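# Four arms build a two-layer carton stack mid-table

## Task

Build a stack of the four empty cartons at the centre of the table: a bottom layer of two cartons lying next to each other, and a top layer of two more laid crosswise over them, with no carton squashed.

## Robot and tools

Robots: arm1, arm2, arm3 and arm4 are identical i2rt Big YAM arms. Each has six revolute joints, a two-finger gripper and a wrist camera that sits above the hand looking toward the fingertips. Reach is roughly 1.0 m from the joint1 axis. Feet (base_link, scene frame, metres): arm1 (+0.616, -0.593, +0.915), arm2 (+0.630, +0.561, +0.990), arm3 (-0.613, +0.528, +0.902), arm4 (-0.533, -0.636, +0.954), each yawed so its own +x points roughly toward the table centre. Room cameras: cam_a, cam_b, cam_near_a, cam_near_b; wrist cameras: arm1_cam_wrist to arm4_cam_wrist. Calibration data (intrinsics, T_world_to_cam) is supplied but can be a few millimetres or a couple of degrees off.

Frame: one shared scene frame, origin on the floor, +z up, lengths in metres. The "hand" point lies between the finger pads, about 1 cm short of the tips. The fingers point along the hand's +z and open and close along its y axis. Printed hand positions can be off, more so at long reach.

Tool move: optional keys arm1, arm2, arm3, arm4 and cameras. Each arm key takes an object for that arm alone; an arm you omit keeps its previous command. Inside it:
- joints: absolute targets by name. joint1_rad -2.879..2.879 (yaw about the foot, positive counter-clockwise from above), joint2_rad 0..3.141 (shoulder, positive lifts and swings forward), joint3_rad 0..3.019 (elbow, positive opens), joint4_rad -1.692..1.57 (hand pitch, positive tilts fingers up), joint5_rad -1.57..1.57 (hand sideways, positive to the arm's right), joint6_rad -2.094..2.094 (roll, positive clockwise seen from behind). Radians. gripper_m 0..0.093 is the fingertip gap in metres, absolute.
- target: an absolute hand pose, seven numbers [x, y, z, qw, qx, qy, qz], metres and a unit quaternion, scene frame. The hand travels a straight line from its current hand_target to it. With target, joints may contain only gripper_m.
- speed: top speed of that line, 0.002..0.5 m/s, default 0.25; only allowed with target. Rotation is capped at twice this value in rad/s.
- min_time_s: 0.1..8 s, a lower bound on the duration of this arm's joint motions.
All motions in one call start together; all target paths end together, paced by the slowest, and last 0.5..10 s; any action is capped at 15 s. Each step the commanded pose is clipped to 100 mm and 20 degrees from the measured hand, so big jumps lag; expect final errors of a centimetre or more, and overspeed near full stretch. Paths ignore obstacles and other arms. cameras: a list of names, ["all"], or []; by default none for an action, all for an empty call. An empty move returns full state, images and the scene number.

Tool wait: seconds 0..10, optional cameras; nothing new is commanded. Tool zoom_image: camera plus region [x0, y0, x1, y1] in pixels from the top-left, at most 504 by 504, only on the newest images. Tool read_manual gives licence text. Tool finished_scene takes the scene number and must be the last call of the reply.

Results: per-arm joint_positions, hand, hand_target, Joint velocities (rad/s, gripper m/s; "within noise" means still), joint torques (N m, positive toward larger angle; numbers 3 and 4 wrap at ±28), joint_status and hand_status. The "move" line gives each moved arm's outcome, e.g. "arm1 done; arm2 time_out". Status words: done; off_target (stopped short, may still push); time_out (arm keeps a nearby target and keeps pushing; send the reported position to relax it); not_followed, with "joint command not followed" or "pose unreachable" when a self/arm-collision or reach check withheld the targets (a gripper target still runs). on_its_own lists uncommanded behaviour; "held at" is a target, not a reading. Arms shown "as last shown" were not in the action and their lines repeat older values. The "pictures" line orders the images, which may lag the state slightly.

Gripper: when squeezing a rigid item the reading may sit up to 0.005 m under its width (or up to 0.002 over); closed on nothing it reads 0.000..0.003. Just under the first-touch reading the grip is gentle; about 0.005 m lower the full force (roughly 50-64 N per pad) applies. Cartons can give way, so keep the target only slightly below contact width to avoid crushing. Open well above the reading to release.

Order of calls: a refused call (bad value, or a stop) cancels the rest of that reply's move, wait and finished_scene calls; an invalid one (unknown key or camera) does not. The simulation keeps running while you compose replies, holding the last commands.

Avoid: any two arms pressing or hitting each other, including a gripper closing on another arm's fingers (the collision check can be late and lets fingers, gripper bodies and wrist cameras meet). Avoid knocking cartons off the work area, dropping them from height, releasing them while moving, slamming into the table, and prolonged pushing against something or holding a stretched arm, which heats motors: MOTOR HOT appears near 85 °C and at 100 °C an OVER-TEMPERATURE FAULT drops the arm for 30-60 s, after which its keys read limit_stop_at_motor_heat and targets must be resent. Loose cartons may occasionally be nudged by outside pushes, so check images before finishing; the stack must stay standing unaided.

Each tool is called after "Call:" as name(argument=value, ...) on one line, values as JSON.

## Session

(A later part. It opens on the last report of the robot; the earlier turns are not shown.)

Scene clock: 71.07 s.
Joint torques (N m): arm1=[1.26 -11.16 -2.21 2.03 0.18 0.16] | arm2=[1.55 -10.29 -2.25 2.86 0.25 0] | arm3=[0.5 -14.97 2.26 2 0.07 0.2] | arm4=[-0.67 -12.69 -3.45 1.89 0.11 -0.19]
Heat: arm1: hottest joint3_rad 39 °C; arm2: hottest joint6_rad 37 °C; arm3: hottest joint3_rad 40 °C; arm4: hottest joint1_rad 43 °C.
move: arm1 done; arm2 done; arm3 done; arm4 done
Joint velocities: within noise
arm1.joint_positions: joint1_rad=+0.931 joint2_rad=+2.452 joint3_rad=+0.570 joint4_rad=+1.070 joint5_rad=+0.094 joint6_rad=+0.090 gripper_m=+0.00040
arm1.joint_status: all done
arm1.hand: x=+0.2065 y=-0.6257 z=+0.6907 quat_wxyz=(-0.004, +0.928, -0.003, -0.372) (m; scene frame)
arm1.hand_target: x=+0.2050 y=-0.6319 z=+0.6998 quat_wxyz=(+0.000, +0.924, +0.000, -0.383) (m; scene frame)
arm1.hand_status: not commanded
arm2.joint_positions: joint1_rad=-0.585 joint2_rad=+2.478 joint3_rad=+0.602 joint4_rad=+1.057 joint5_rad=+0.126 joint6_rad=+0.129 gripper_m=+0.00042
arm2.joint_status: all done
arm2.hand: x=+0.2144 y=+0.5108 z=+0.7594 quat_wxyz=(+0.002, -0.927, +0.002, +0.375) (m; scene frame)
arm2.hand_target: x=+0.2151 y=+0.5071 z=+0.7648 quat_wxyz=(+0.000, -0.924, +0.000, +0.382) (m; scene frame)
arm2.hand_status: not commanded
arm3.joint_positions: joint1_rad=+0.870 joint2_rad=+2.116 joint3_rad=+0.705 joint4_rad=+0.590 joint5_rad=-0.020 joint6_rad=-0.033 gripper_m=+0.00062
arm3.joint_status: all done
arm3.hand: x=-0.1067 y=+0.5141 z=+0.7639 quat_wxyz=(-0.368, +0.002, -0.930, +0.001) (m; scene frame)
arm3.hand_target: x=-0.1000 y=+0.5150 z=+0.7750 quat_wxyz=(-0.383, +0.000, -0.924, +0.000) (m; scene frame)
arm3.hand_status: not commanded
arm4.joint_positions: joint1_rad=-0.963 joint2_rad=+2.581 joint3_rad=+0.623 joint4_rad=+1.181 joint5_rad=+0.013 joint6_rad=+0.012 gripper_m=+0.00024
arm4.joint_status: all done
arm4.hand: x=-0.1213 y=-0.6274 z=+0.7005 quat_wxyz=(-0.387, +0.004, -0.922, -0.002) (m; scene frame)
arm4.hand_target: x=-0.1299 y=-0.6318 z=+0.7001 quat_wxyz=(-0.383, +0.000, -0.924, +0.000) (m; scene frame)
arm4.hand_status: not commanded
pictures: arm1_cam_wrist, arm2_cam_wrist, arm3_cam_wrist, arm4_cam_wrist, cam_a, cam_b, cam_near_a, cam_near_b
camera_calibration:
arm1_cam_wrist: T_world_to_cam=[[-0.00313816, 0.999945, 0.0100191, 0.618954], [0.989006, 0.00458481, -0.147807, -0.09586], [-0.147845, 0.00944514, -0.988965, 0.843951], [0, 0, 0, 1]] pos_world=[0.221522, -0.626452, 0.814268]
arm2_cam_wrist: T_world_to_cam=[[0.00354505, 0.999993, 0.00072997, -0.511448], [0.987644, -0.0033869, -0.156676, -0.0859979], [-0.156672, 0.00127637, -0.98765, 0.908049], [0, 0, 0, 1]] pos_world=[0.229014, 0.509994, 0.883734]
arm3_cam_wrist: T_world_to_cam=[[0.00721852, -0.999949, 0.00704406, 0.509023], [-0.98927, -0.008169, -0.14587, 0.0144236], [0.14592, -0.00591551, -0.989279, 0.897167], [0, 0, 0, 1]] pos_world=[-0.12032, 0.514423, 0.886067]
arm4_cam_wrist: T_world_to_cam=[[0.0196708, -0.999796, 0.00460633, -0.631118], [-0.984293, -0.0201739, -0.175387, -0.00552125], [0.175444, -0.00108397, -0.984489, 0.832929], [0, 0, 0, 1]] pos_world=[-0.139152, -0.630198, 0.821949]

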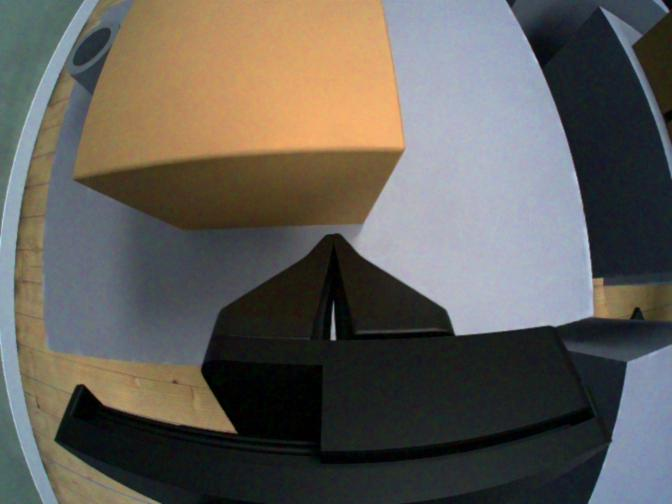

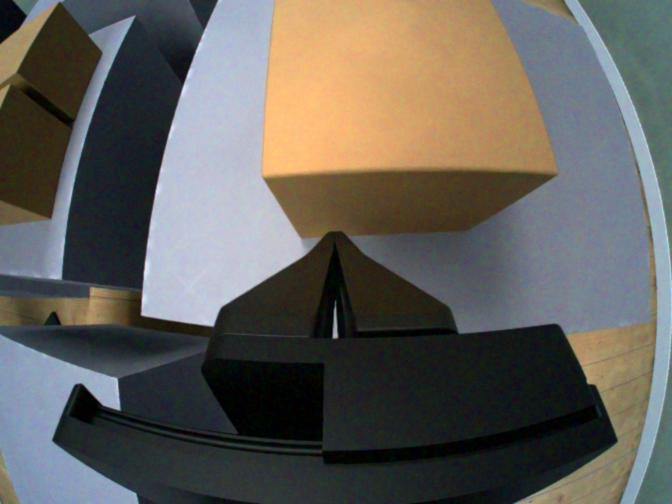

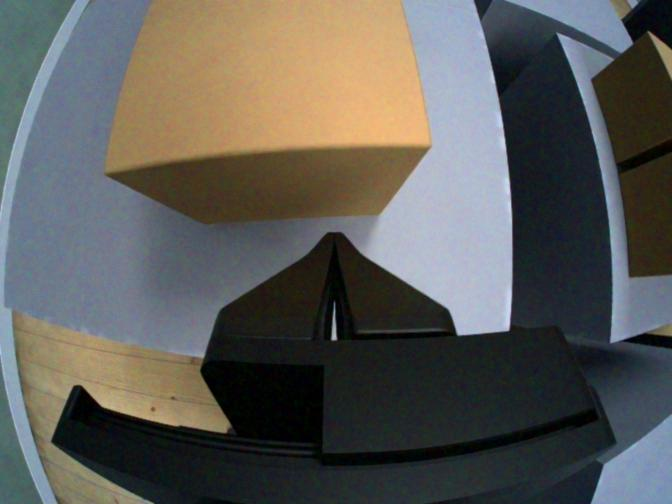

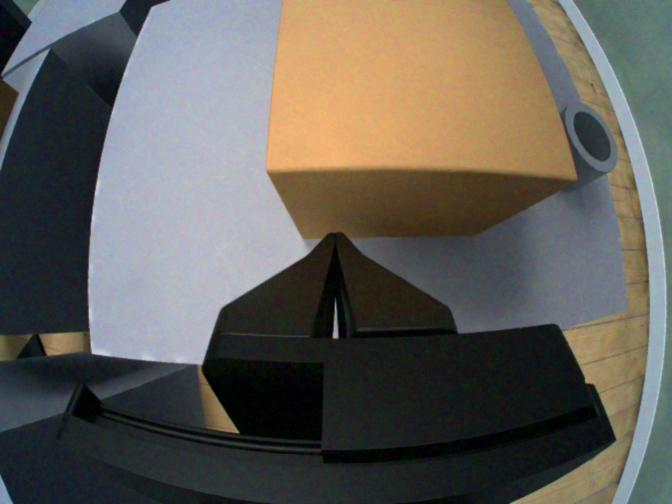

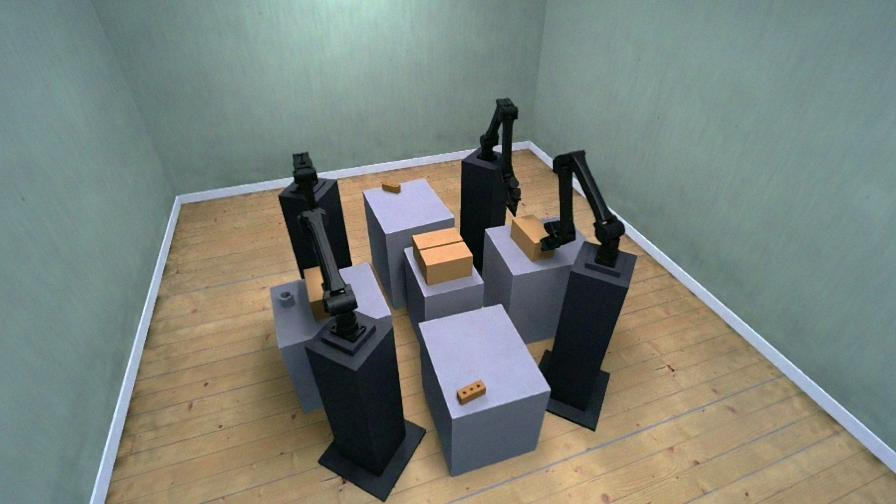

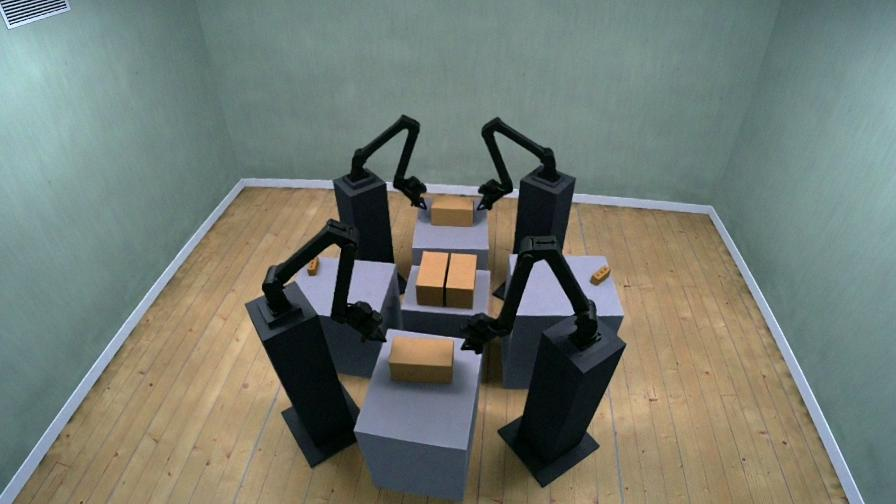

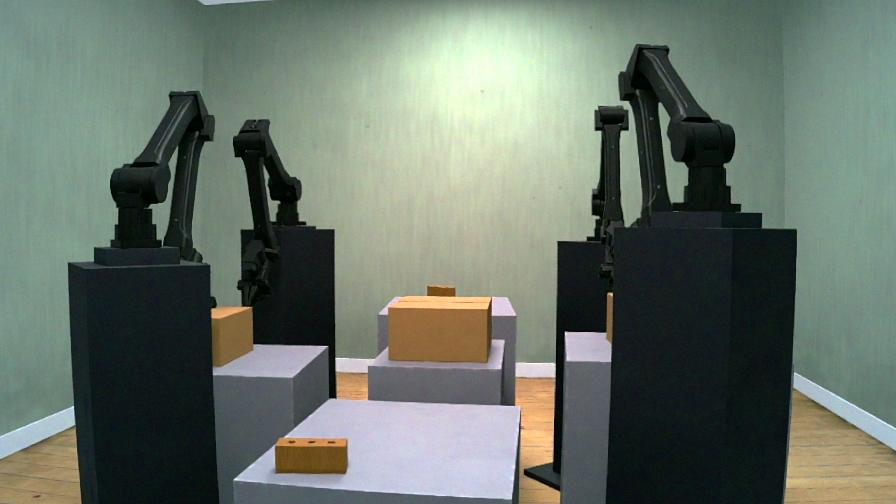

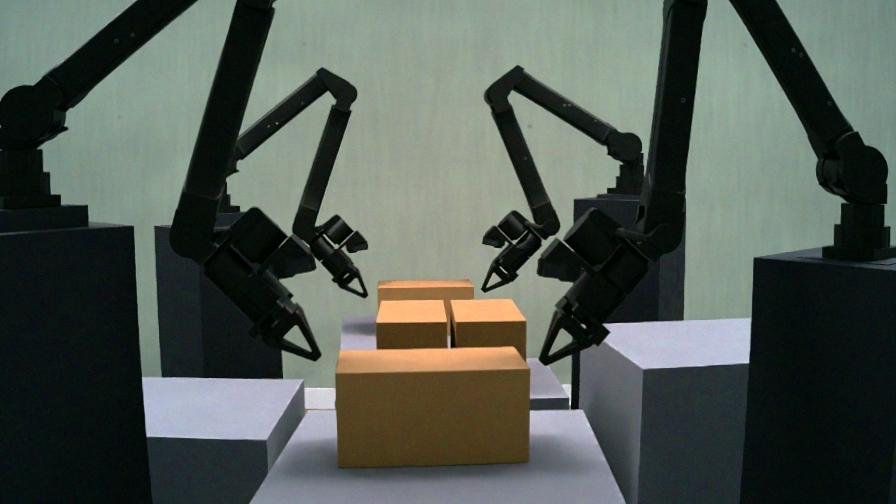

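Call:
move(arm1={"target":[0.20,-0.669,0.70,0,0.9239,0,-0.3827],"speed":0.1}, arm2={"target":[0.210,0.538,0.765,0,0.9239,0,-0.3827],"speed":0.1}, arm3={"target":[-0.095,0.538,0.77,0.3827,0,0.9239,0],"speed":0.1}, arm4={"target":[-0.125,-0.669,0.70,0.3827,0,0.9239,0],"speed":0.1})

Call:
move(arm1={"target":[0.16,-0.669,0.70,0,0.9239,0,-0.3827],"speed":0.06}, arm2={"target":[0.170,0.538,0.765,0,0.9239,0,-0.3827],"speed":0.06}, arm3={"target":[-0.050,0.538,0.77,0.3827,0,0.9239,0],"speed":0.06}, arm4={"target":[-0.085,-0.669,0.70,0.3827,0,0.9239,0],"speed":0.06}, cameras=["all"])

Scene clock: 74.07 s.
Joint torques (N m): arm1=[0.91 -11.75 -0.75 1.02 0.24 0.17] | arm2=[0.67 -9.99 -1.98 2.73 -0.11 -0.14] | arm3=[1.14 -13.57 3.45 1.98 0.25 0.21] | arm4=[-0.67 -13.39 -2.33 1.05 -0.02 -0.27]
Heat: arm1: hottest joint3_rad 39 °C; arm2: hottest joint2_rad 37 °C; arm3: hottest joint3_rad 40 °C; arm4: hottest joint1_rad 42 °C.
move: arm1 off_target; arm2 done; arm3 off_target; arm4 done
Joint velocities: within noise
arm1.joint_positions: joint1_rad=+1.054 joint2_rad=+2.442 joint3_rad=+0.577 joint4_rad=+1.043 joint5_rad=+0.177 joint6_rad=+0.175 gripper_m=+0.00035
arm1.joint_status: not commanded
arm1.hand: x=+0.2088 y=-0.6622 z=+0.6920 quat_wxyz=(-0.004, +0.928, -0.001, -0.373) (m; scene frame)
arm1.hand_target: x=+0.2002 y=-0.6690 z=+0.6999 quat_wxyz=(+0.000, +0.924, +0.000, -0.383) (m; scene frame)
arm1.hand_status: off_target (0.014 m and 1.3 deg from the pose sent, 0.045 m and 1.4 deg at the start)
arm2.joint_positions: joint1_rad=-0.673 joint2_rad=+2.478 joint3_rad=+0.602 joint4_rad=+1.064 joint5_rad=+0.061 joint6_rad=+0.066 gripper_m=+0.00037
arm2.joint_status: not commanded
arm2.hand: x=+0.2106 y=+0.5363 z=+0.7597 quat_wxyz=(+0.000, -0.927, +0.002, +0.375) (m; scene frame)
arm2.hand_target: x=+0.2101 y=+0.5380 z=+0.7649 quat_wxyz=(+0.000, -0.924, +0.000, +0.382) (m; scene frame)
arm2.hand_status: done (0.006 m and 1.0 deg from the pose sent, 0.028 m and 1.0 deg at the start)
arm3.joint_positions: joint1_rad=+0.921 joint2_rad=+2.116 joint3_rad=+0.705 joint4_rad=+0.592 joint5_rad=+0.018 joint6_rad=+0.008 gripper_m=+0.00059
arm3.joint_status: not commanded
arm3.hand: x=-0.1062 y=+0.5329 z=+0.7643 quat_wxyz=(-0.369, -0.001, -0.930, +0.002) (m; scene frame)
arm3.hand_target: x=-0.0952 y=+0.5379 z=+0.7702 quat_wxyz=(-0.383, +0.000, -0.924, +0.000) (m; scene frame)
arm3.hand_status: off_target (0.014 m and 1.7 deg from the pose sent, 0.027 m and 1.9 deg at the start)
arm4.joint_positions: joint1_rad=-1.092 joint2_rad=+2.581 joint3_rad=+0.623 joint4_rad=+1.176 joint5_rad=-0.076 joint6_rad=-0.073 gripper_m=+0.00019
arm4.joint_status: not commanded
arm4.hand: x=-0.1231 y=-0.6649 z=+0.7001 quat_wxyz=(-0.386, +0.001, -0.922, -0.002) (m; scene frame)
arm4.hand_target: x=-0.1250 y=-0.6689 z=+0.7001 quat_wxyz=(-0.383, +0.000, -0.924, +0.000) (m; scene frame)
arm4.hand_status: done (0.005 m and 0.5 deg from the pose sent, 0.042 m and 0.8 deg at the start)
pictures: none

Scene clock: 75.43 s.
Joint torques (N m): arm1=[-1.73 -12.69 0.47 1.14 0.01 0.02] | arm2=[-0.21 -12.16 1.36 1.59 -0.11 -0.09] | arm3=[0.91 -14.15 5.82 1.35 0.17 0.19] | arm4=[0.15 -15.21 0.09 1.16 0.14 -0.15]
Heat: arm1: hottest joint3_rad 39 °C; arm2: hottest joint2_rad 37 °C; arm3: hottest joint3_rad 40 °C; arm4: hottest joint1_rad 42 °C.
move: arm1 off_target; arm2 off_target; arm3 off_target; arm4 off_target
Joint velocities: within noise
arm1.joint_positions: joint1_rad=+1.053 joint2_rad=+2.418 joint3_rad=+0.660 joint4_rad=+0.925 joint5_rad=+0.163 joint6_rad=+0.168 gripper_m=+0.00035
arm1.joint_status: not commanded
arm1.hand: x=+0.1770 y=-0.6723 z=+0.6882 quat_wxyz=(-0.001, +0.930, +0.006, -0.367) (m; scene frame)
arm1.hand_target: x=+0.1603 y=-0.6688 z=+0.7001 quat_wxyz=(+0.000, +0.924, +0.000, -0.383) (m; scene frame)
arm1.hand_status: off_target (0.021 m and 2.0 deg from the pose sent, 0.050 m and 1.2 deg at the start)
arm2.joint_positions: joint1_rad=-0.677 joint2_rad=+2.467 joint3_rad=+0.662 joint4_rad=+0.967 joint5_rad=+0.055 joint6_rad=+0.059 gripper_m=+0.00037
arm2.joint_status: not commanded
arm2.hand: x=+0.1914 y=+0.5352 z=+0.7518 quat_wxyz=(+0.000, -0.932, -0.001, +0.363) (m; scene frame)
arm2.hand_target: x=+0.1704 y=+0.5382 z=+0.7653 quat_wxyz=(+0.000, -0.924, +0.000, +0.383) (m; scene frame)
arm2.hand_status: off_target (0.025 m and 2.5 deg from the pose sent, 0.041 m and 1.0 deg at the start)
arm3.joint_positions: joint1_rad=+0.921 joint2_rad=+2.139 joint3_rad=+0.806 joint4_rad=+0.512 joint5_rad=+0.018 joint6_rad=+0.008 gripper_m=+0.00059
arm3.joint_status: not commanded
arm3.hand: x=-0.0711 y=+0.5335 z=+0.7637 quat_wxyz=(-0.367, -0.001, -0.930, +0.002) (m; scene frame)
arm3.hand_target: x=-0.0508 y=+0.5380 z=+0.7707 quat_wxyz=(-0.383, +0.000, -0.924, +0.000) (m; scene frame)
arm3.hand_status: off_target (0.022 m and 1.9 deg from the pose sent, 0.057 m and 1.8 deg at the start)
arm4.joint_positions: joint1_rad=-1.092 joint2_rad=+2.551 joint3_rad=+0.688 joint4_rad=+1.045 joint5_rad=-0.071 joint6_rad=-0.073 gripper_m=+0.00019
arm4.joint_status: not commanded
arm4.hand: x=-0.0995 y=-0.6681 z=+0.6927 quat_wxyz=(-0.370, -0.001, -0.929, -0.002) (m; scene frame)
arm4.hand_target: x=-0.0853 y=-0.6689 z=+0.7001 quat_wxyz=(-0.383, +0.000, -0.924, +0.000) (m; scene frame)
arm4.hand_status: off_target (0.016 m and 1.6 deg from the pose sent, 0.038 m and 0.5 deg at the start)
pictures: arm1_cam_wrist, arm2_cam_wrist, arm3_cam_wrist, arm4_cam_wrist, cam_a, cam_b, cam_near_a, cam_near_b
camera_calibration:
arm1_cam_wrist: T_world_to_cam=[[-0.0220398, 0.999703, 0.0104267, 0.668359], [0.990211, 0.0232659, -0.137627, -0.0614775], [-0.137828, 0.00729138, -0.990429, 0.835309], [0, 0, 0, 1]] pos_world=[0.190736, -0.67282, 0.811885]
arm2_cam_wrist: T_world_to_cam=[[-0.00354022, 0.999993, -0.00107817, -0.533129], [0.991516, 0.00337011, -0.129942, -0.088905], [-0.129938, -0.00152905, -0.991521, 0.896268], [0, 0, 0, 1]] pos_world=[0.202722, 0.534796, 0.876541]
arm3_cam_wrist: T_world_to_cam=[[0.00150631, -0.999976, 0.00682189, 0.527902], [-0.989414, -0.00248026, -0.145097, 0.0461343], [0.14511, -0.00653112, -0.989394, 0.892238], [0, 0, 0, 1]] pos_world=[-0.0846222, 0.533831, 0.885868]
arm4_cam_wrist: T_world_to_cam=[[0.010018, -0.999949, 0.00104605, -0.670774], [-0.990212, -0.0100661, -0.139209, -0.00520026], [0.139212, 0.000358782, -0.990262, 0.822787], [0, 0, 0, 1]] pos_world=[-0.112972, -0.671087, 0.814753]

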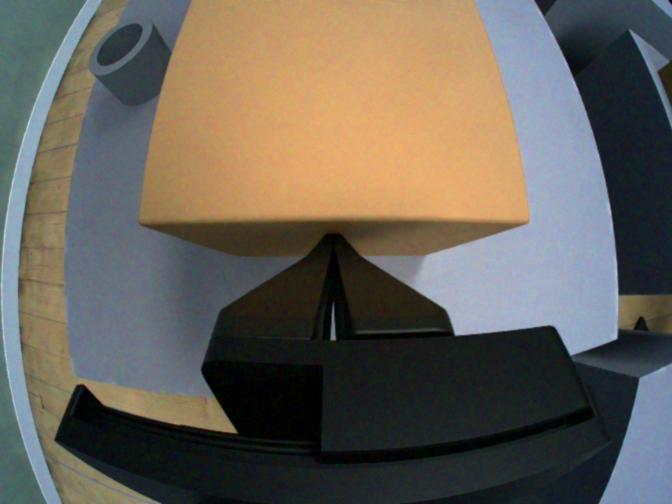

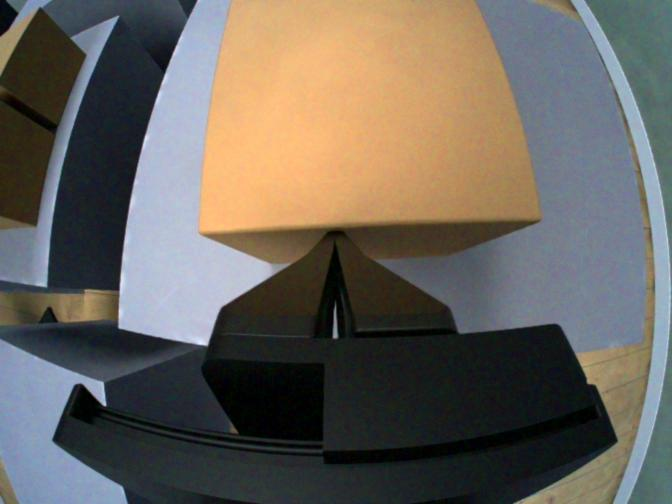

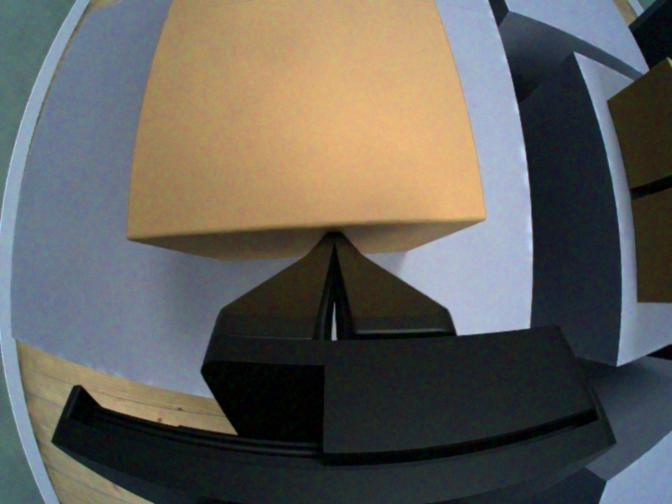

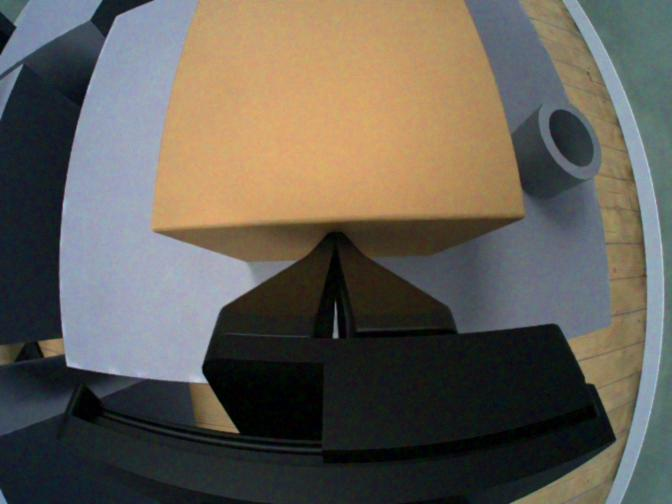

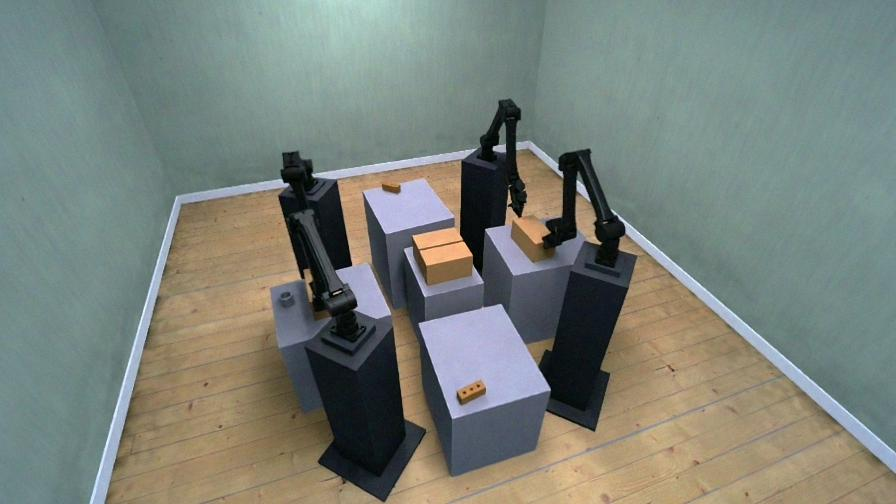

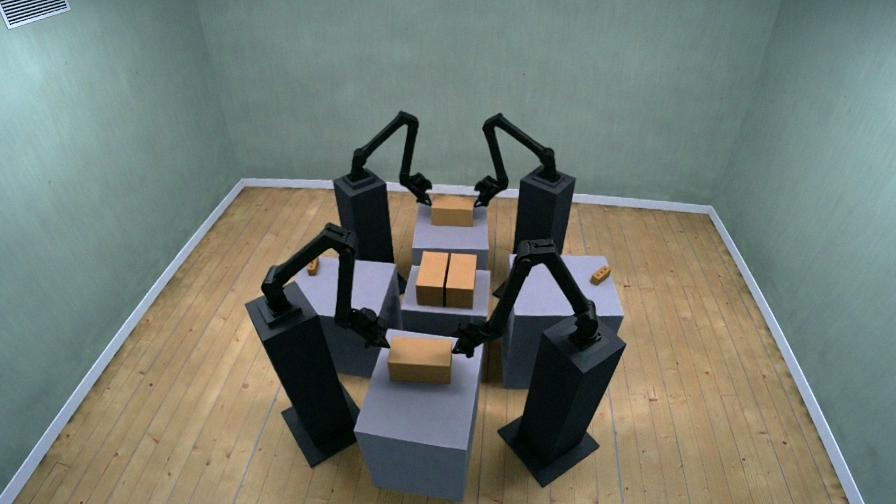

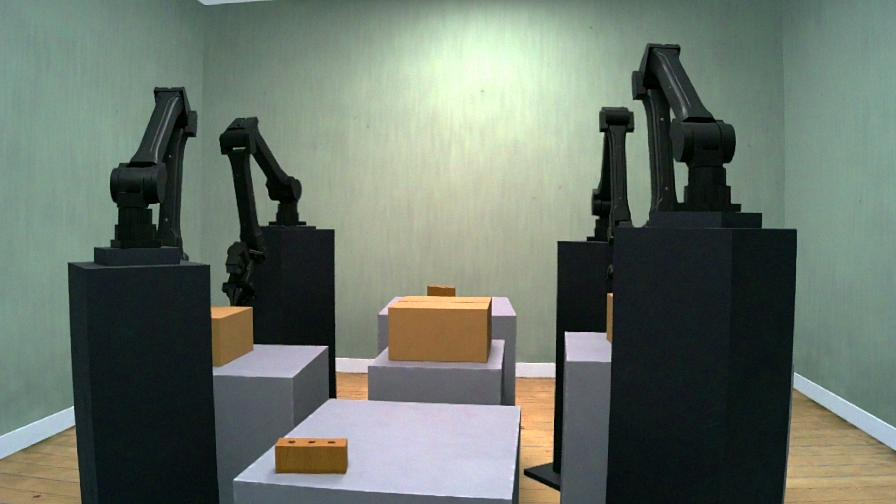

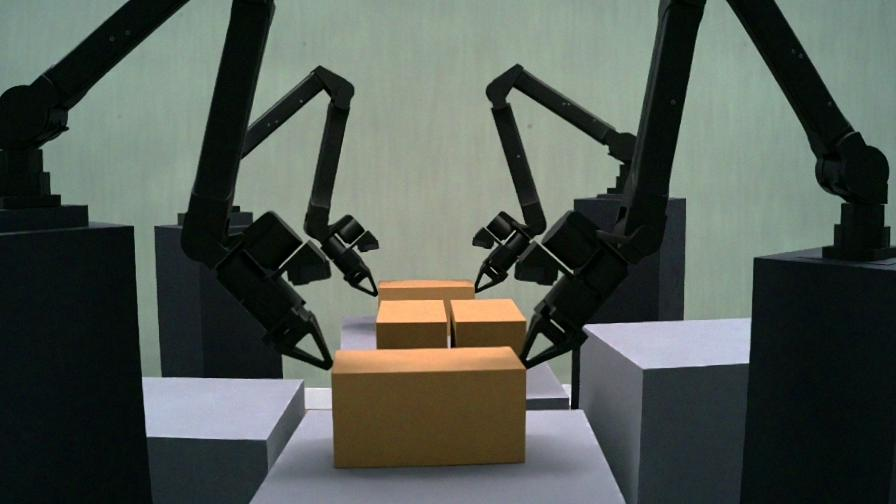

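Call:
move(arm2={"target":[0.215,0.551,0.762,0,0.9239,0,-0.3827],"speed":0.1}, arm3={"target":[-0.095,0.553,0.765,0.3827,0,0.9239,0],"speed":0.1})

Call:
move(arm1={"target":[0.15,-0.669,0.70,0,0.9239,0,-0.3827],"speed":0.06}, arm2={"target":[0.160,0.551,0.765,0,0.9239,0,-0.3827],"speed":0.06}, arm3={"target":[-0.040,0.553,0.765,0.3827,0,0.9239,0],"speed":0.06}, arm4={"target":[-0.075,-0.669,0.70,0.3827,0,0.9239,0],"speed":0.06}, cameras=["cam_near_b","arm2_cam_wrist","arm3_cam_wrist"])

Call:
move(arm1={"target":[0.15,-0.669,0.77,0,0.9239,0,-0.3827],"speed":0.06}, arm2={"target":[0.160,0.551,0.835,0,0.9239,0,-0.3827],"speed":0.06}, arm3={"target":[-0.040,0.553,0.84,0.3827,0,0.9239,0],"speed":0.06}, arm4={"target":[-0.075,-0.669,0.77,0.3827,0,0.9239,0],"speed":0.06}, cameras=["cam_near_b","cam_near_a","cam_b"])

Scene clock: 78.07 s.
Joint torques (N m): arm1=[-1.67 -12.69 0.46 1.11 0 0.04] | arm2=[0.03 -9.88 -2.04 2.85 -0.16 -0.17] | arm3=[1.38 -14.27 2.35 1.91 0.27 0.23] | arm4=[0.26 -15.21 0.12 1.2 0.14 -0.15]
Heat: arm1: hottest joint1_rad 38 °C; arm2: hottest joint6_rad 37 °C; arm3: hottest joint3_rad 39 °C; arm4: hottest joint1_rad 42 °C.
move: arm2 done; arm3 done
Joint velocities: within noise
arm1, arm4: as last shown
arm2.joint_positions: joint1_rad=-0.712 joint2_rad=+2.474 joint3_rad=+0.597 joint4_rad=+1.088 joint5_rad=+0.031 joint6_rad=+0.036 gripper_m=+0.00037
arm2.joint_status: not commanded
arm2.hand: x=+0.2076 y=+0.5469 z=+0.7648 quat_wxyz=(-0.002, -0.923, +0.001, +0.385) (m; scene frame)
arm2.hand_target: x=+0.2148 y=+0.5508 z=+0.7621 quat_wxyz=(+0.000, -0.924, +0.000, +0.383) (m; scene frame)
arm2.hand_status: done (0.009 m and 0.3 deg from the pose sent, 0.030 m and 2.5 deg at the start)
arm3.joint_positions: joint1_rad=+0.957 joint2_rad=+2.139 joint3_rad=+0.727 joint4_rad=+0.601 joint5_rad=+0.044 joint6_rad=+0.035 gripper_m=+0.00059
arm3.joint_status: not commanded
arm3.hand: x=-0.0991 y=+0.5473 z=+0.7596 quat_wxyz=(-0.373, -0.001, -0.928, +0.002) (m; scene frame)
arm3.hand_target: x=-0.0952 y=+0.5530 z=+0.7649 quat_wxyz=(-0.382, +0.000, -0.924, +0.000) (m; scene frame)
arm3.hand_status: done (0.009 m and 1.3 deg from the pose sent, 0.031 m and 1.9 deg at the start)
pictures: none

Scene clock: 79.63 s.
Joint torques (N m): arm1=[-1.9 -13.1 1.31 1.26 0.05 0.03] | arm2=[-0.5 -12.45 2.3 1.77 -0.11 -0.11] | arm3=[0.79 -14.39 6.61 1.51 0.03 0.15] | arm4=[0.56 -15.68 0.8 1.33 0.16 -0.14]
Heat: arm1: hottest joint1_rad 38 °C; arm2: hottest joint2_rad 37 °C; arm3: hottest joint3_rad 39 °C; arm4: hottest joint1_rad 42 °C.
move: arm1 off_target; arm2 off_target; arm3 off_target; arm4 off_target
Joint velocities: within noise
arm1.joint_positions: joint1_rad=+1.049 joint2_rad=+2.418 joint3_rad=+0.671 joint4_rad=+0.893 joint5_rad=+0.158 joint6_rad=+0.163 gripper_m=+0.00035
arm1.joint_status: not commanded
arm1.hand: x=+0.1764 y=-0.6714 z=+0.6841 quat_wxyz=(-0.002, +0.934, +0.008, -0.358) (m; scene frame)
arm1.hand_target: x=+0.1508 y=-0.6687 z=+0.7004 quat_wxyz=(+0.000, +0.924, +0.000, -0.383) (m; scene frame)
arm1.hand_status: off_target (0.031 m and 3.2 deg from the pose sent, 0.030 m and 2.0 deg at the start)
arm2.joint_positions: joint1_rad=-0.717 joint2_rad=+2.466 joint3_rad=+0.669 joint4_rad=+0.936 joint5_rad=+0.027 joint6_rad=+0.030 gripper_m=+0.00037
arm2.joint_status: not commanded
arm2.hand: x=+0.1918 y=+0.5479 z=+0.7478 quat_wxyz=(+0.000, -0.936, -0.001, +0.352) (m; scene frame)
arm2.hand_target: x=+0.1609 y=+0.5513 z=+0.7660 quat_wxyz=(+0.001, -0.924, +0.000, +0.383) (m; scene frame)
arm2.hand_status: off_target (0.036 m and 3.8 deg from the pose sent, 0.048 m and 0.3 deg at the start)
arm3.joint_positions: joint1_rad=+0.957 joint2_rad=+2.162 joint3_rad=+0.826 joint4_rad=+0.495 joint5_rad=+0.044 joint6_rad=+0.035 gripper_m=+0.00059
arm3.joint_status: not commanded
arm3.hand: x=-0.0696 y=+0.5489 z=+0.7543 quat_wxyz=(-0.359, -0.001, -0.933, +0.003) (m; scene frame)
arm3.hand_target: x=-0.0414 y=+0.5530 z=+0.7664 quat_wxyz=(-0.383, +0.000, -0.924, +0.000) (m; scene frame)
arm3.hand_status: off_target (0.032 m and 3.0 deg from the pose sent, 0.060 m and 1.3 deg at the start)
arm4.joint_positions: joint1_rad=-1.092 joint2_rad=+2.548 joint3_rad=+0.702 joint4_rad=+1.012 joint5_rad=-0.069 joint6_rad=-0.073 gripper_m=+0.00019
arm4.joint_status: not commanded
arm4.hand: x=-0.0969 y=-0.6688 z=+0.6892 quat_wxyz=(-0.362, -0.001, -0.932, -0.001) (m; scene frame)
arm4.hand_target: x=-0.0754 y=-0.6689 z=+0.7005 quat_wxyz=(-0.383, +0.000, -0.924, +0.000) (m; scene frame)
arm4.hand_status: off_target (0.024 m and 2.5 deg from the pose sent, 0.025 m and 1.6 deg at the start)
pictures: arm2_cam_wrist, arm3_cam_wrist, cam_near_b
camera_calibration:
arm2_cam_wrist: T_world_to_cam=[[-0.00303483, 0.999994, -0.00140431, -0.545759], [0.994246, 0.00286701, -0.107079, -0.107191], [-0.107074, -0.0017212, -0.99425, 0.890109], [0, 0, 0, 1]] pos_world=[0.200226, 0.547596, 0.872746]
arm3_cam_wrist: T_world_to_cam=[[0.000901681, -0.99996, 0.00892658, 0.541751], [-0.991947, -0.00202493, -0.126637, 0.0319274], [0.12665, -0.00874051, -0.991909, 0.884746], [0, 0, 0, 1]] pos_world=[-0.080871, 0.549527, 0.876795]

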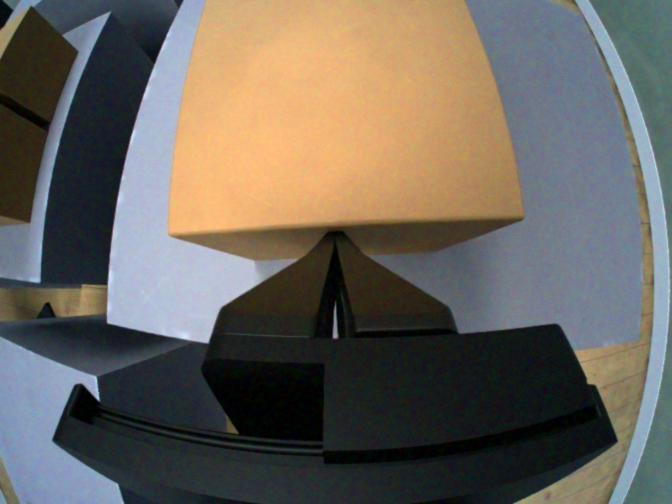

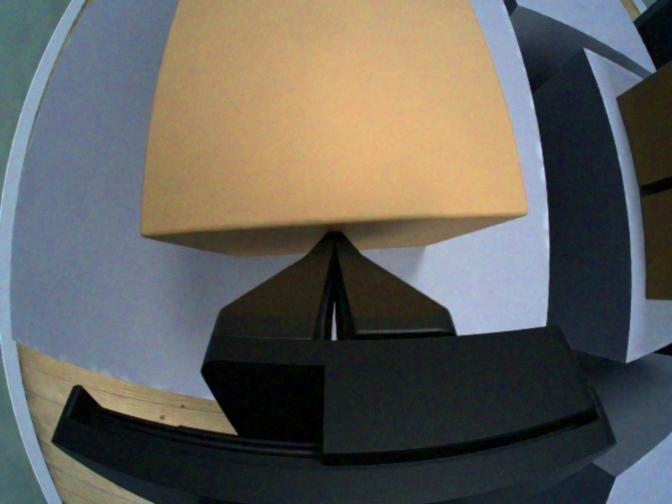

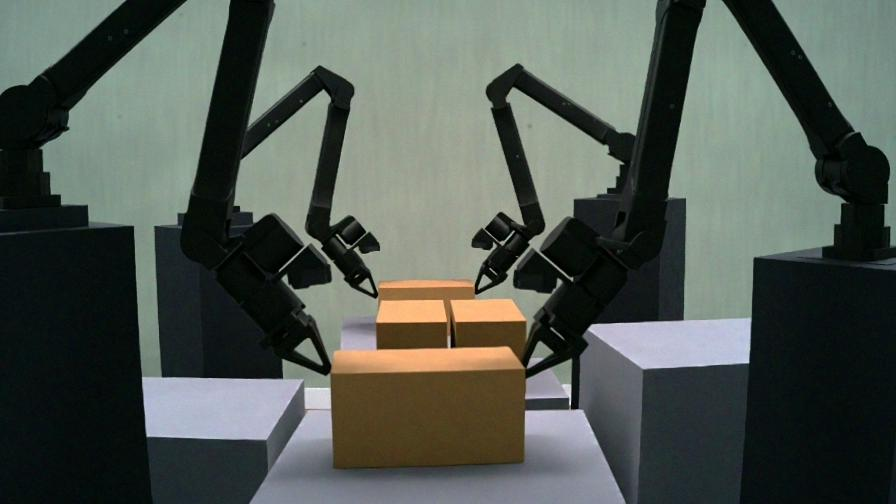

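Scene clock: 81.50 s.
Joint torques (N m): arm1=[-1.79 -13.27 1.92 1.65 0.09 0.04] | arm2=[-0.15 -13.39 2.56 2.39 -0.11 -0.12] | arm3=[0.67 -17.26 6.48 1.92 0.04 0.16] | arm4=[0.62 -15.97 1.36 1.65 0.09 -0.15]
Heat: arm1: hottest joint1_rad 38 °C; arm2: hottest joint2_rad 37 °C; arm3: hottest joint3_rad 39 °C; arm4: hottest joint1_rad 42 °C.
move: arm1 off_target; arm2 off_target; arm3 off_target; arm4 off_target
Joint velocities: within noise
arm1.joint_positions: joint1_rad=+1.049 joint2_rad=+2.183 joint3_rad=+0.592 joint4_rad=+0.722 joint5_rad=+0.157 joint6_rad=+0.162 gripper_m=+0.00035
arm1.joint_status: not commanded
arm1.hand: x=+0.1757 y=-0.6713 z=+0.7468 quat_wxyz=(-0.004, +0.936, +0.008, -0.351) (m; scene frame)
arm1.hand_target: x=+0.1507 y=-0.6687 z=+0.7701 quat_wxyz=(-0.001, +0.924, +0.000, -0.383) (m; scene frame)
arm1.hand_status: off_target (0.035 m and 4.1 deg from the pose sent, 0.090 m and 3.2 deg at the start)
arm2.joint_positions: joint1_rad=-0.717 joint2_rad=+2.231 joint3_rad=+0.591 joint4_rad=+0.776 joint5_rad=+0.027 joint6_rad=+0.030 gripper_m=+0.00037
arm2.joint_status: not commanded
arm2.hand: x=+0.1863 y=+0.5478 z=+0.8119 quat_wxyz=(+0.000, -0.937, -0.001, +0.350) (m; scene frame)
arm2.hand_target: x=+0.1607 y=+0.5512 z=+0.8352 quat_wxyz=(+0.001, -0.924, +0.000, +0.383) (m; scene frame)
arm2.hand_status: off_target (0.035 m and 4.1 deg from the pose sent, 0.093 m and 3.8 deg at the start)
arm3.joint_positions: joint1_rad=+0.957 joint2_rad=+2.000 joint3_rad=+0.811 joint4_rad=+0.306 joint5_rad=+0.044 joint6_rad=+0.035 gripper_m=+0.00059
arm3.joint_status: not commanded
arm3.hand: x=-0.0723 y=+0.5485 z=+0.8040 quat_wxyz=(-0.339, +0.000, -0.941, +0.004) (m; scene frame)
arm3.hand_target: x=-0.0418 y=+0.5530 z=+0.8406 quat_wxyz=(-0.383, +0.000, -0.924, +0.000) (m; scene frame)
arm3.hand_status: off_target (0.049 m and 5.4 deg from the pose sent, 0.091 m and 3.0 deg at the start)
arm4.joint_positions: joint1_rad=-1.092 joint2_rad=+2.321 joint3_rad=+0.599 joint4_rad=+0.872 joint5_rad=-0.067 joint6_rad=-0.073 gripper_m=+0.00019
arm4.joint_status: not commanded
arm4.hand: x=-0.0977 y=-0.6691 z=+0.7515 quat_wxyz=(-0.354, -0.002, -0.935, -0.002) (m; scene frame)
arm4.hand_target: x=-0.0757 y=-0.6689 z=+0.7700 quat_wxyz=(-0.383, +0.000, -0.924, +0.000) (m; scene frame)
arm4.hand_status: off_target (0.029 m and 3.5 deg from the pose sent, 0.084 m and 2.5 deg at the start)
pictures: cam_b, cam_near_a, cam_near_b

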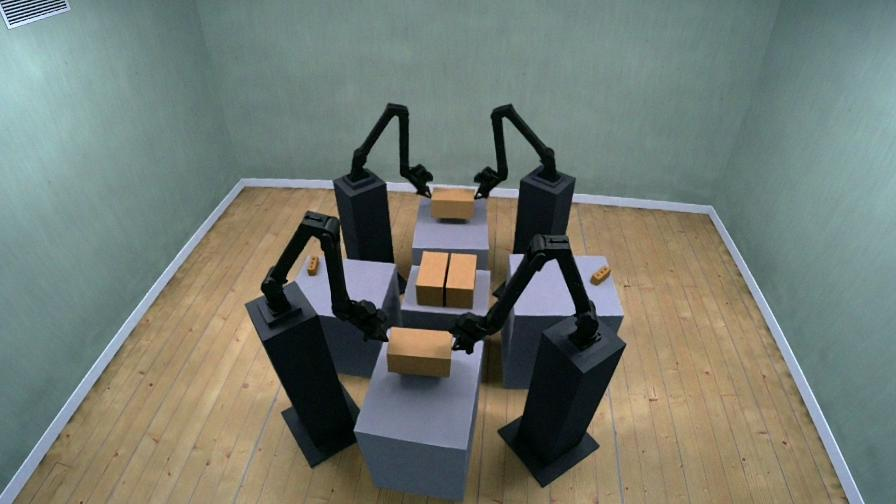

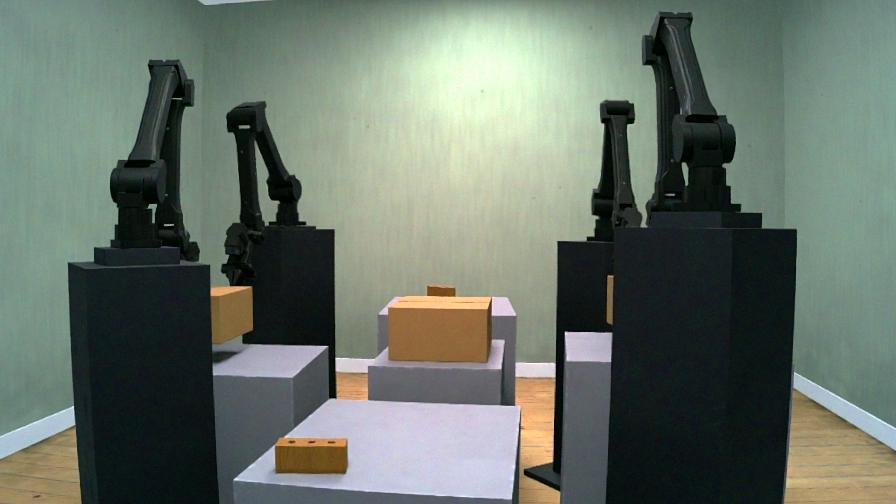

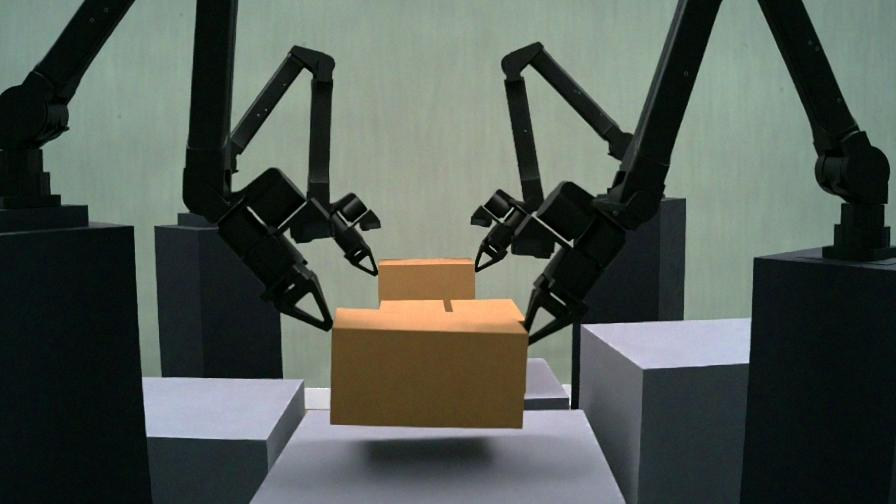

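Call:
move(arm1={"target":[0.15,-0.669,0.91,0,0.9239,0,-0.3827],"speed":0.12}, arm2={"target":[0.160,0.551,0.913,0,0.9239,0,-0.3827],"speed":0.12}, arm3={"target":[-0.040,0.553,0.93,0.3827,0,0.9239,0],"speed":0.12}, arm4={"target":[-0.075,-0.669,0.911,0.3827,0,0.9239,0],"speed":0.12})

Call:
move(arm2={"target":[0.115,0.25,0.913,0,0.9239,0,-0.3827],"speed":0.12}, arm3={"target":[-0.085,0.252,0.93,0.3827,0,0.9239,0],"speed":0.12}, cameras=["cam_near_b","cam_near_a","cam_b","arm2_cam_wrist","arm3_cam_wrist"])

Scene clock: 84.47 s.
Joint torques (N m): arm1=[-1.73 -10.99 6.45 1.81 0.12 0.04] | arm2=[0.09 -11.63 4.92 2.28 -0.1 -0.11] | arm3=[0.73 -15.56 9.65 1.88 0.06 0.16] | arm4=[0.67 -13.1 6.34 1.77 0.05 -0.14]
Heat: arm1: hottest joint1_rad 38 °C; arm2: hottest joint2_rad 37 °C; arm3: hottest joint3_rad 39 °C; arm4: hottest joint1_rad 42 °C.
move: arm1 off_target; arm2 off_target; arm3 off_target; arm4 off_target
Joint velocities: within noise
arm1.joint_positions: joint1_rad=+1.049 joint2_rad=+1.663 joint3_rad=+0.532 joint4_rad=+0.248 joint5_rad=+0.157 joint6_rad=+0.162 gripper_m=+0.00035
arm1.joint_status: not commanded
arm1.hand: x=+0.1788 y=-0.6706 z=+0.8807 quat_wxyz=(-0.005, +0.939, +0.009, -0.344) (m; scene frame)
arm1.hand_target: x=+0.1514 y=-0.6686 z=+0.9105 quat_wxyz=(-0.001, +0.924, +0.000, -0.383) (m; scene frame)
arm1.hand_status: off_target (0.041 m and 4.9 deg from the pose sent, 0.165 m and 4.1 deg at the start)
arm2.joint_positions: joint1_rad=-0.717 joint2_rad=+1.932 joint3_rad=+0.535 joint4_rad=+0.538 joint5_rad=+0.027 joint6_rad=+0.030 gripper_m=+0.00037
arm2.joint_status: not commanded
arm2.hand: x=+0.1817 y=+0.5476 z=+0.8906 quat_wxyz=(+0.000, -0.936, -0.001, +0.352) (m; scene frame)
arm2.hand_target: x=+0.1606 y=+0.5512 z=+0.9131 quat_wxyz=(+0.000, -0.924, +0.000, +0.383) (m; scene frame)
arm2.hand_status: off_target (0.031 m and 3.7 deg from the pose sent, 0.105 m and 4.1 deg at the start)
arm3.joint_positions: joint1_rad=+0.957 joint2_rad=+1.761 joint3_rad=+0.806 joint4_rad=+0.059 joint5_rad=+0.044 joint6_rad=+0.035 gripper_m=+0.00059
arm3.joint_status: not commanded
arm3.hand: x=-0.0778 y=+0.5479 z=+0.8877 quat_wxyz=(-0.333, +0.000, -0.943, +0.004) (m; scene frame)
arm3.hand_target: x=-0.0432 y=+0.5529 z=+0.9314 quat_wxyz=(-0.383, +0.000, -0.924, +0.000) (m; scene frame)
arm3.hand_status: off_target (0.057 m and 6.1 deg from the pose sent, 0.130 m and 5.4 deg at the start)
arm4.joint_positions: joint1_rad=-1.092 joint2_rad=+1.769 joint3_rad=+0.494 joint4_rad=+0.423 joint5_rad=-0.066 joint6_rad=-0.073 gripper_m=+0.00019
arm4.joint_status: not commanded
arm4.hand: x=-0.0964 y=-0.6697 z=+0.8905 quat_wxyz=(-0.353, -0.002, -0.936, -0.001) (m; scene frame)
arm4.hand_target: x=-0.0756 y=-0.6689 z=+0.9114 quat_wxyz=(-0.383, +0.000, -0.924, +0.000) (m; scene frame)
arm4.hand_status: off_target (0.030 m and 3.6 deg from the pose sent, 0.161 m and 3.5 deg at the start)
pictures: none

Scene clock: 87.77 s.
Joint torques (N m): arm1=[-1.73 -10.7 6.42 1.78 0.12 0.05] | arm2=[0.44 -12.4 10.82 1.7 0.76 0.13] | arm3=[0.5 -13.98 10.82 1.39 -0.75 0.07] | arm4=[0.5 -13.27 6.39 1.7 0.07 -0.12]
Heat: arm1: hottest joint1_rad 38 °C; arm2: hottest joint2_rad 37 °C; arm3: hottest joint3_rad 40 °C; arm4: hottest joint1_rad 42 °C.
move: arm2 off_target; arm3 off_target
Joint velocities: within noise
arm1, arm4: as last shown
arm2.joint_positions: joint1_rad=-0.078 joint2_rad=+2.056 joint3_rad=+0.960 joint4_rad=+0.126 joint5_rad=+0.441 joint6_rad=+0.506 gripper_m=+0.00037
arm2.joint_status: not commanded
arm2.hand: x=+0.1441 y=+0.2639 z=+0.8974 quat_wxyz=(+0.011, -0.933, -0.017, +0.360) (m; scene frame)
arm2.hand_target: x=+0.1166 y=+0.2510 z=+0.9145 quat_wxyz=(+0.000, -0.924, +0.000, +0.383) (m; scene frame)
arm2.hand_status: off_target (0.036 m and 3.7 deg from the pose sent, 0.306 m and 3.7 deg at the start)
arm3.joint_positions: joint1_rad=+0.307 joint2_rad=+1.798 joint3_rad=+0.933 joint4_rad=-0.087 joint5_rad=-0.393 joint6_rad=-0.443 gripper_m=+0.00059
arm3.joint_status: not commanded
arm3.hand: x=-0.1153 y=+0.2691 z=+0.9046 quat_wxyz=(-0.353, -0.014, -0.935, -0.015) (m; scene frame)
arm3.hand_target: x=-0.0874 y=+0.2533 z=+0.9315 quat_wxyz=(-0.383, +0.000, -0.924, +0.000) (m; scene frame)
arm3.hand_status: off_target (0.043 m and 4.3 deg from the pose sent, 0.299 m and 6.1 deg at the start)
arm4.hand: x=-0.0965 y=-0.6697 z=+0.8904 quat_wxyz=(-0.353, -0.002, -0.936, -0.001) (m; scene frame)
arm4.hand_target: x=-0.0757 y=-0.6689 z=+0.9113 quat_wxyz=(-0.383, +0.000, -0.924, +0.000) (m; scene frame)
pictures: arm2_cam_wrist, arm3_cam_wrist, cam_b, cam_near_a, cam_near_b
camera_calibration:
arm2_cam_wrist: T_world_to_cam=[[-0.0261408, 0.999135, 0.0323496, -0.288405], [0.991907, 0.0299467, -0.123388, -0.0350395], [-0.12425, 0.0288623, -0.991831, 1.0255], [0, 0, 0, 1]] pos_world=[0.154635, 0.259606, 1.02213]
arm3_cam_wrist: T_world_to_cam=[[-0.0109111, -0.999372, -0.0337056, 0.29764], [-0.9933, 0.0147107, -0.114624, -0.0104331], [0.115048, 0.0322291, -0.992837, 1.02553], [0, 0, 0, 1]] pos_world=[-0.125101, 0.264555, 1.02702]

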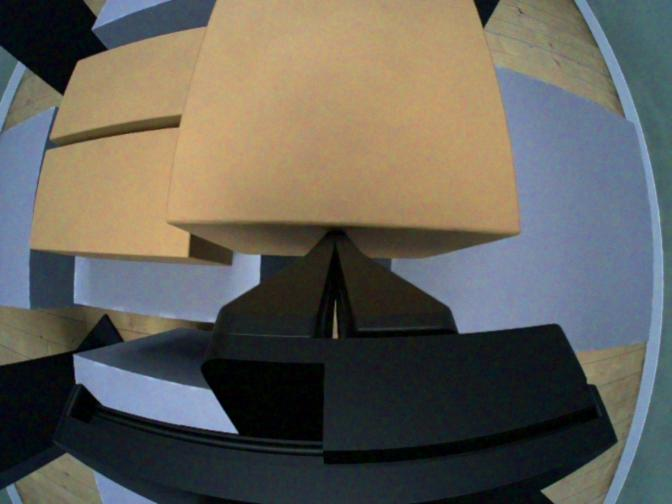

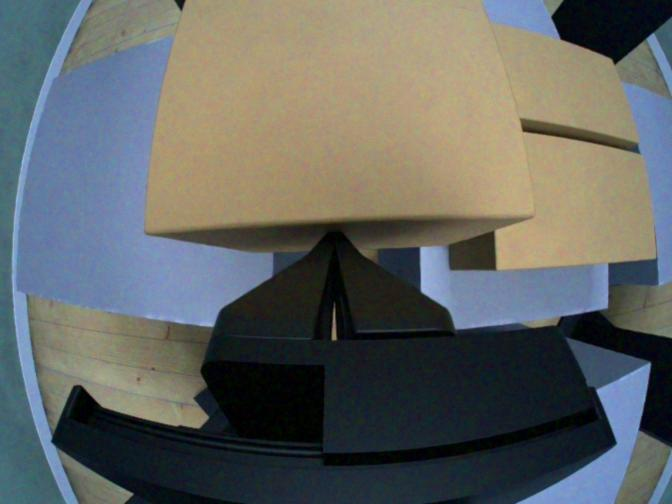

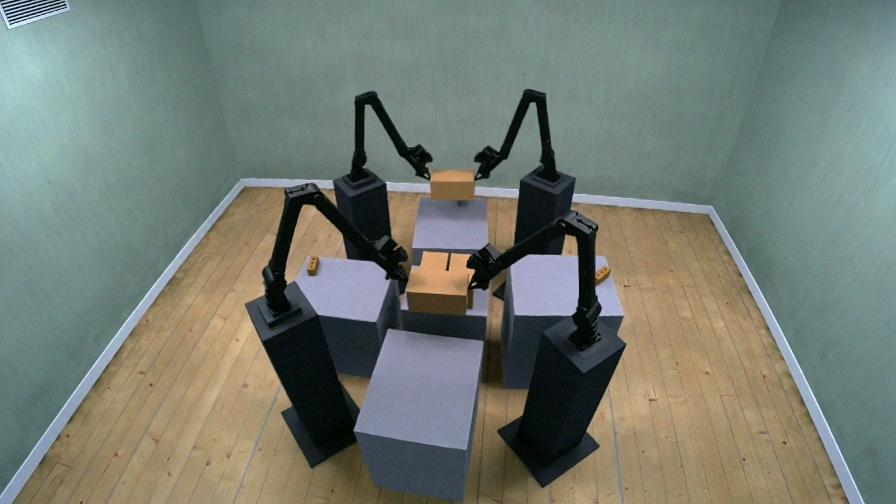

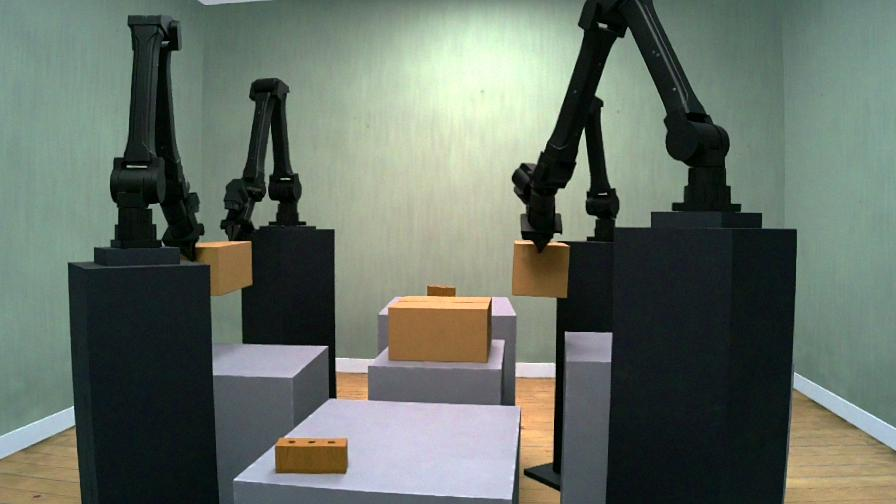

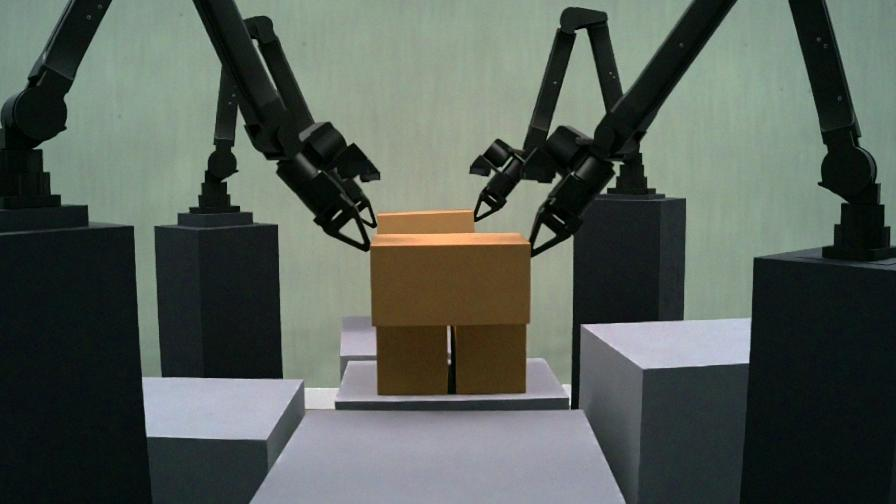

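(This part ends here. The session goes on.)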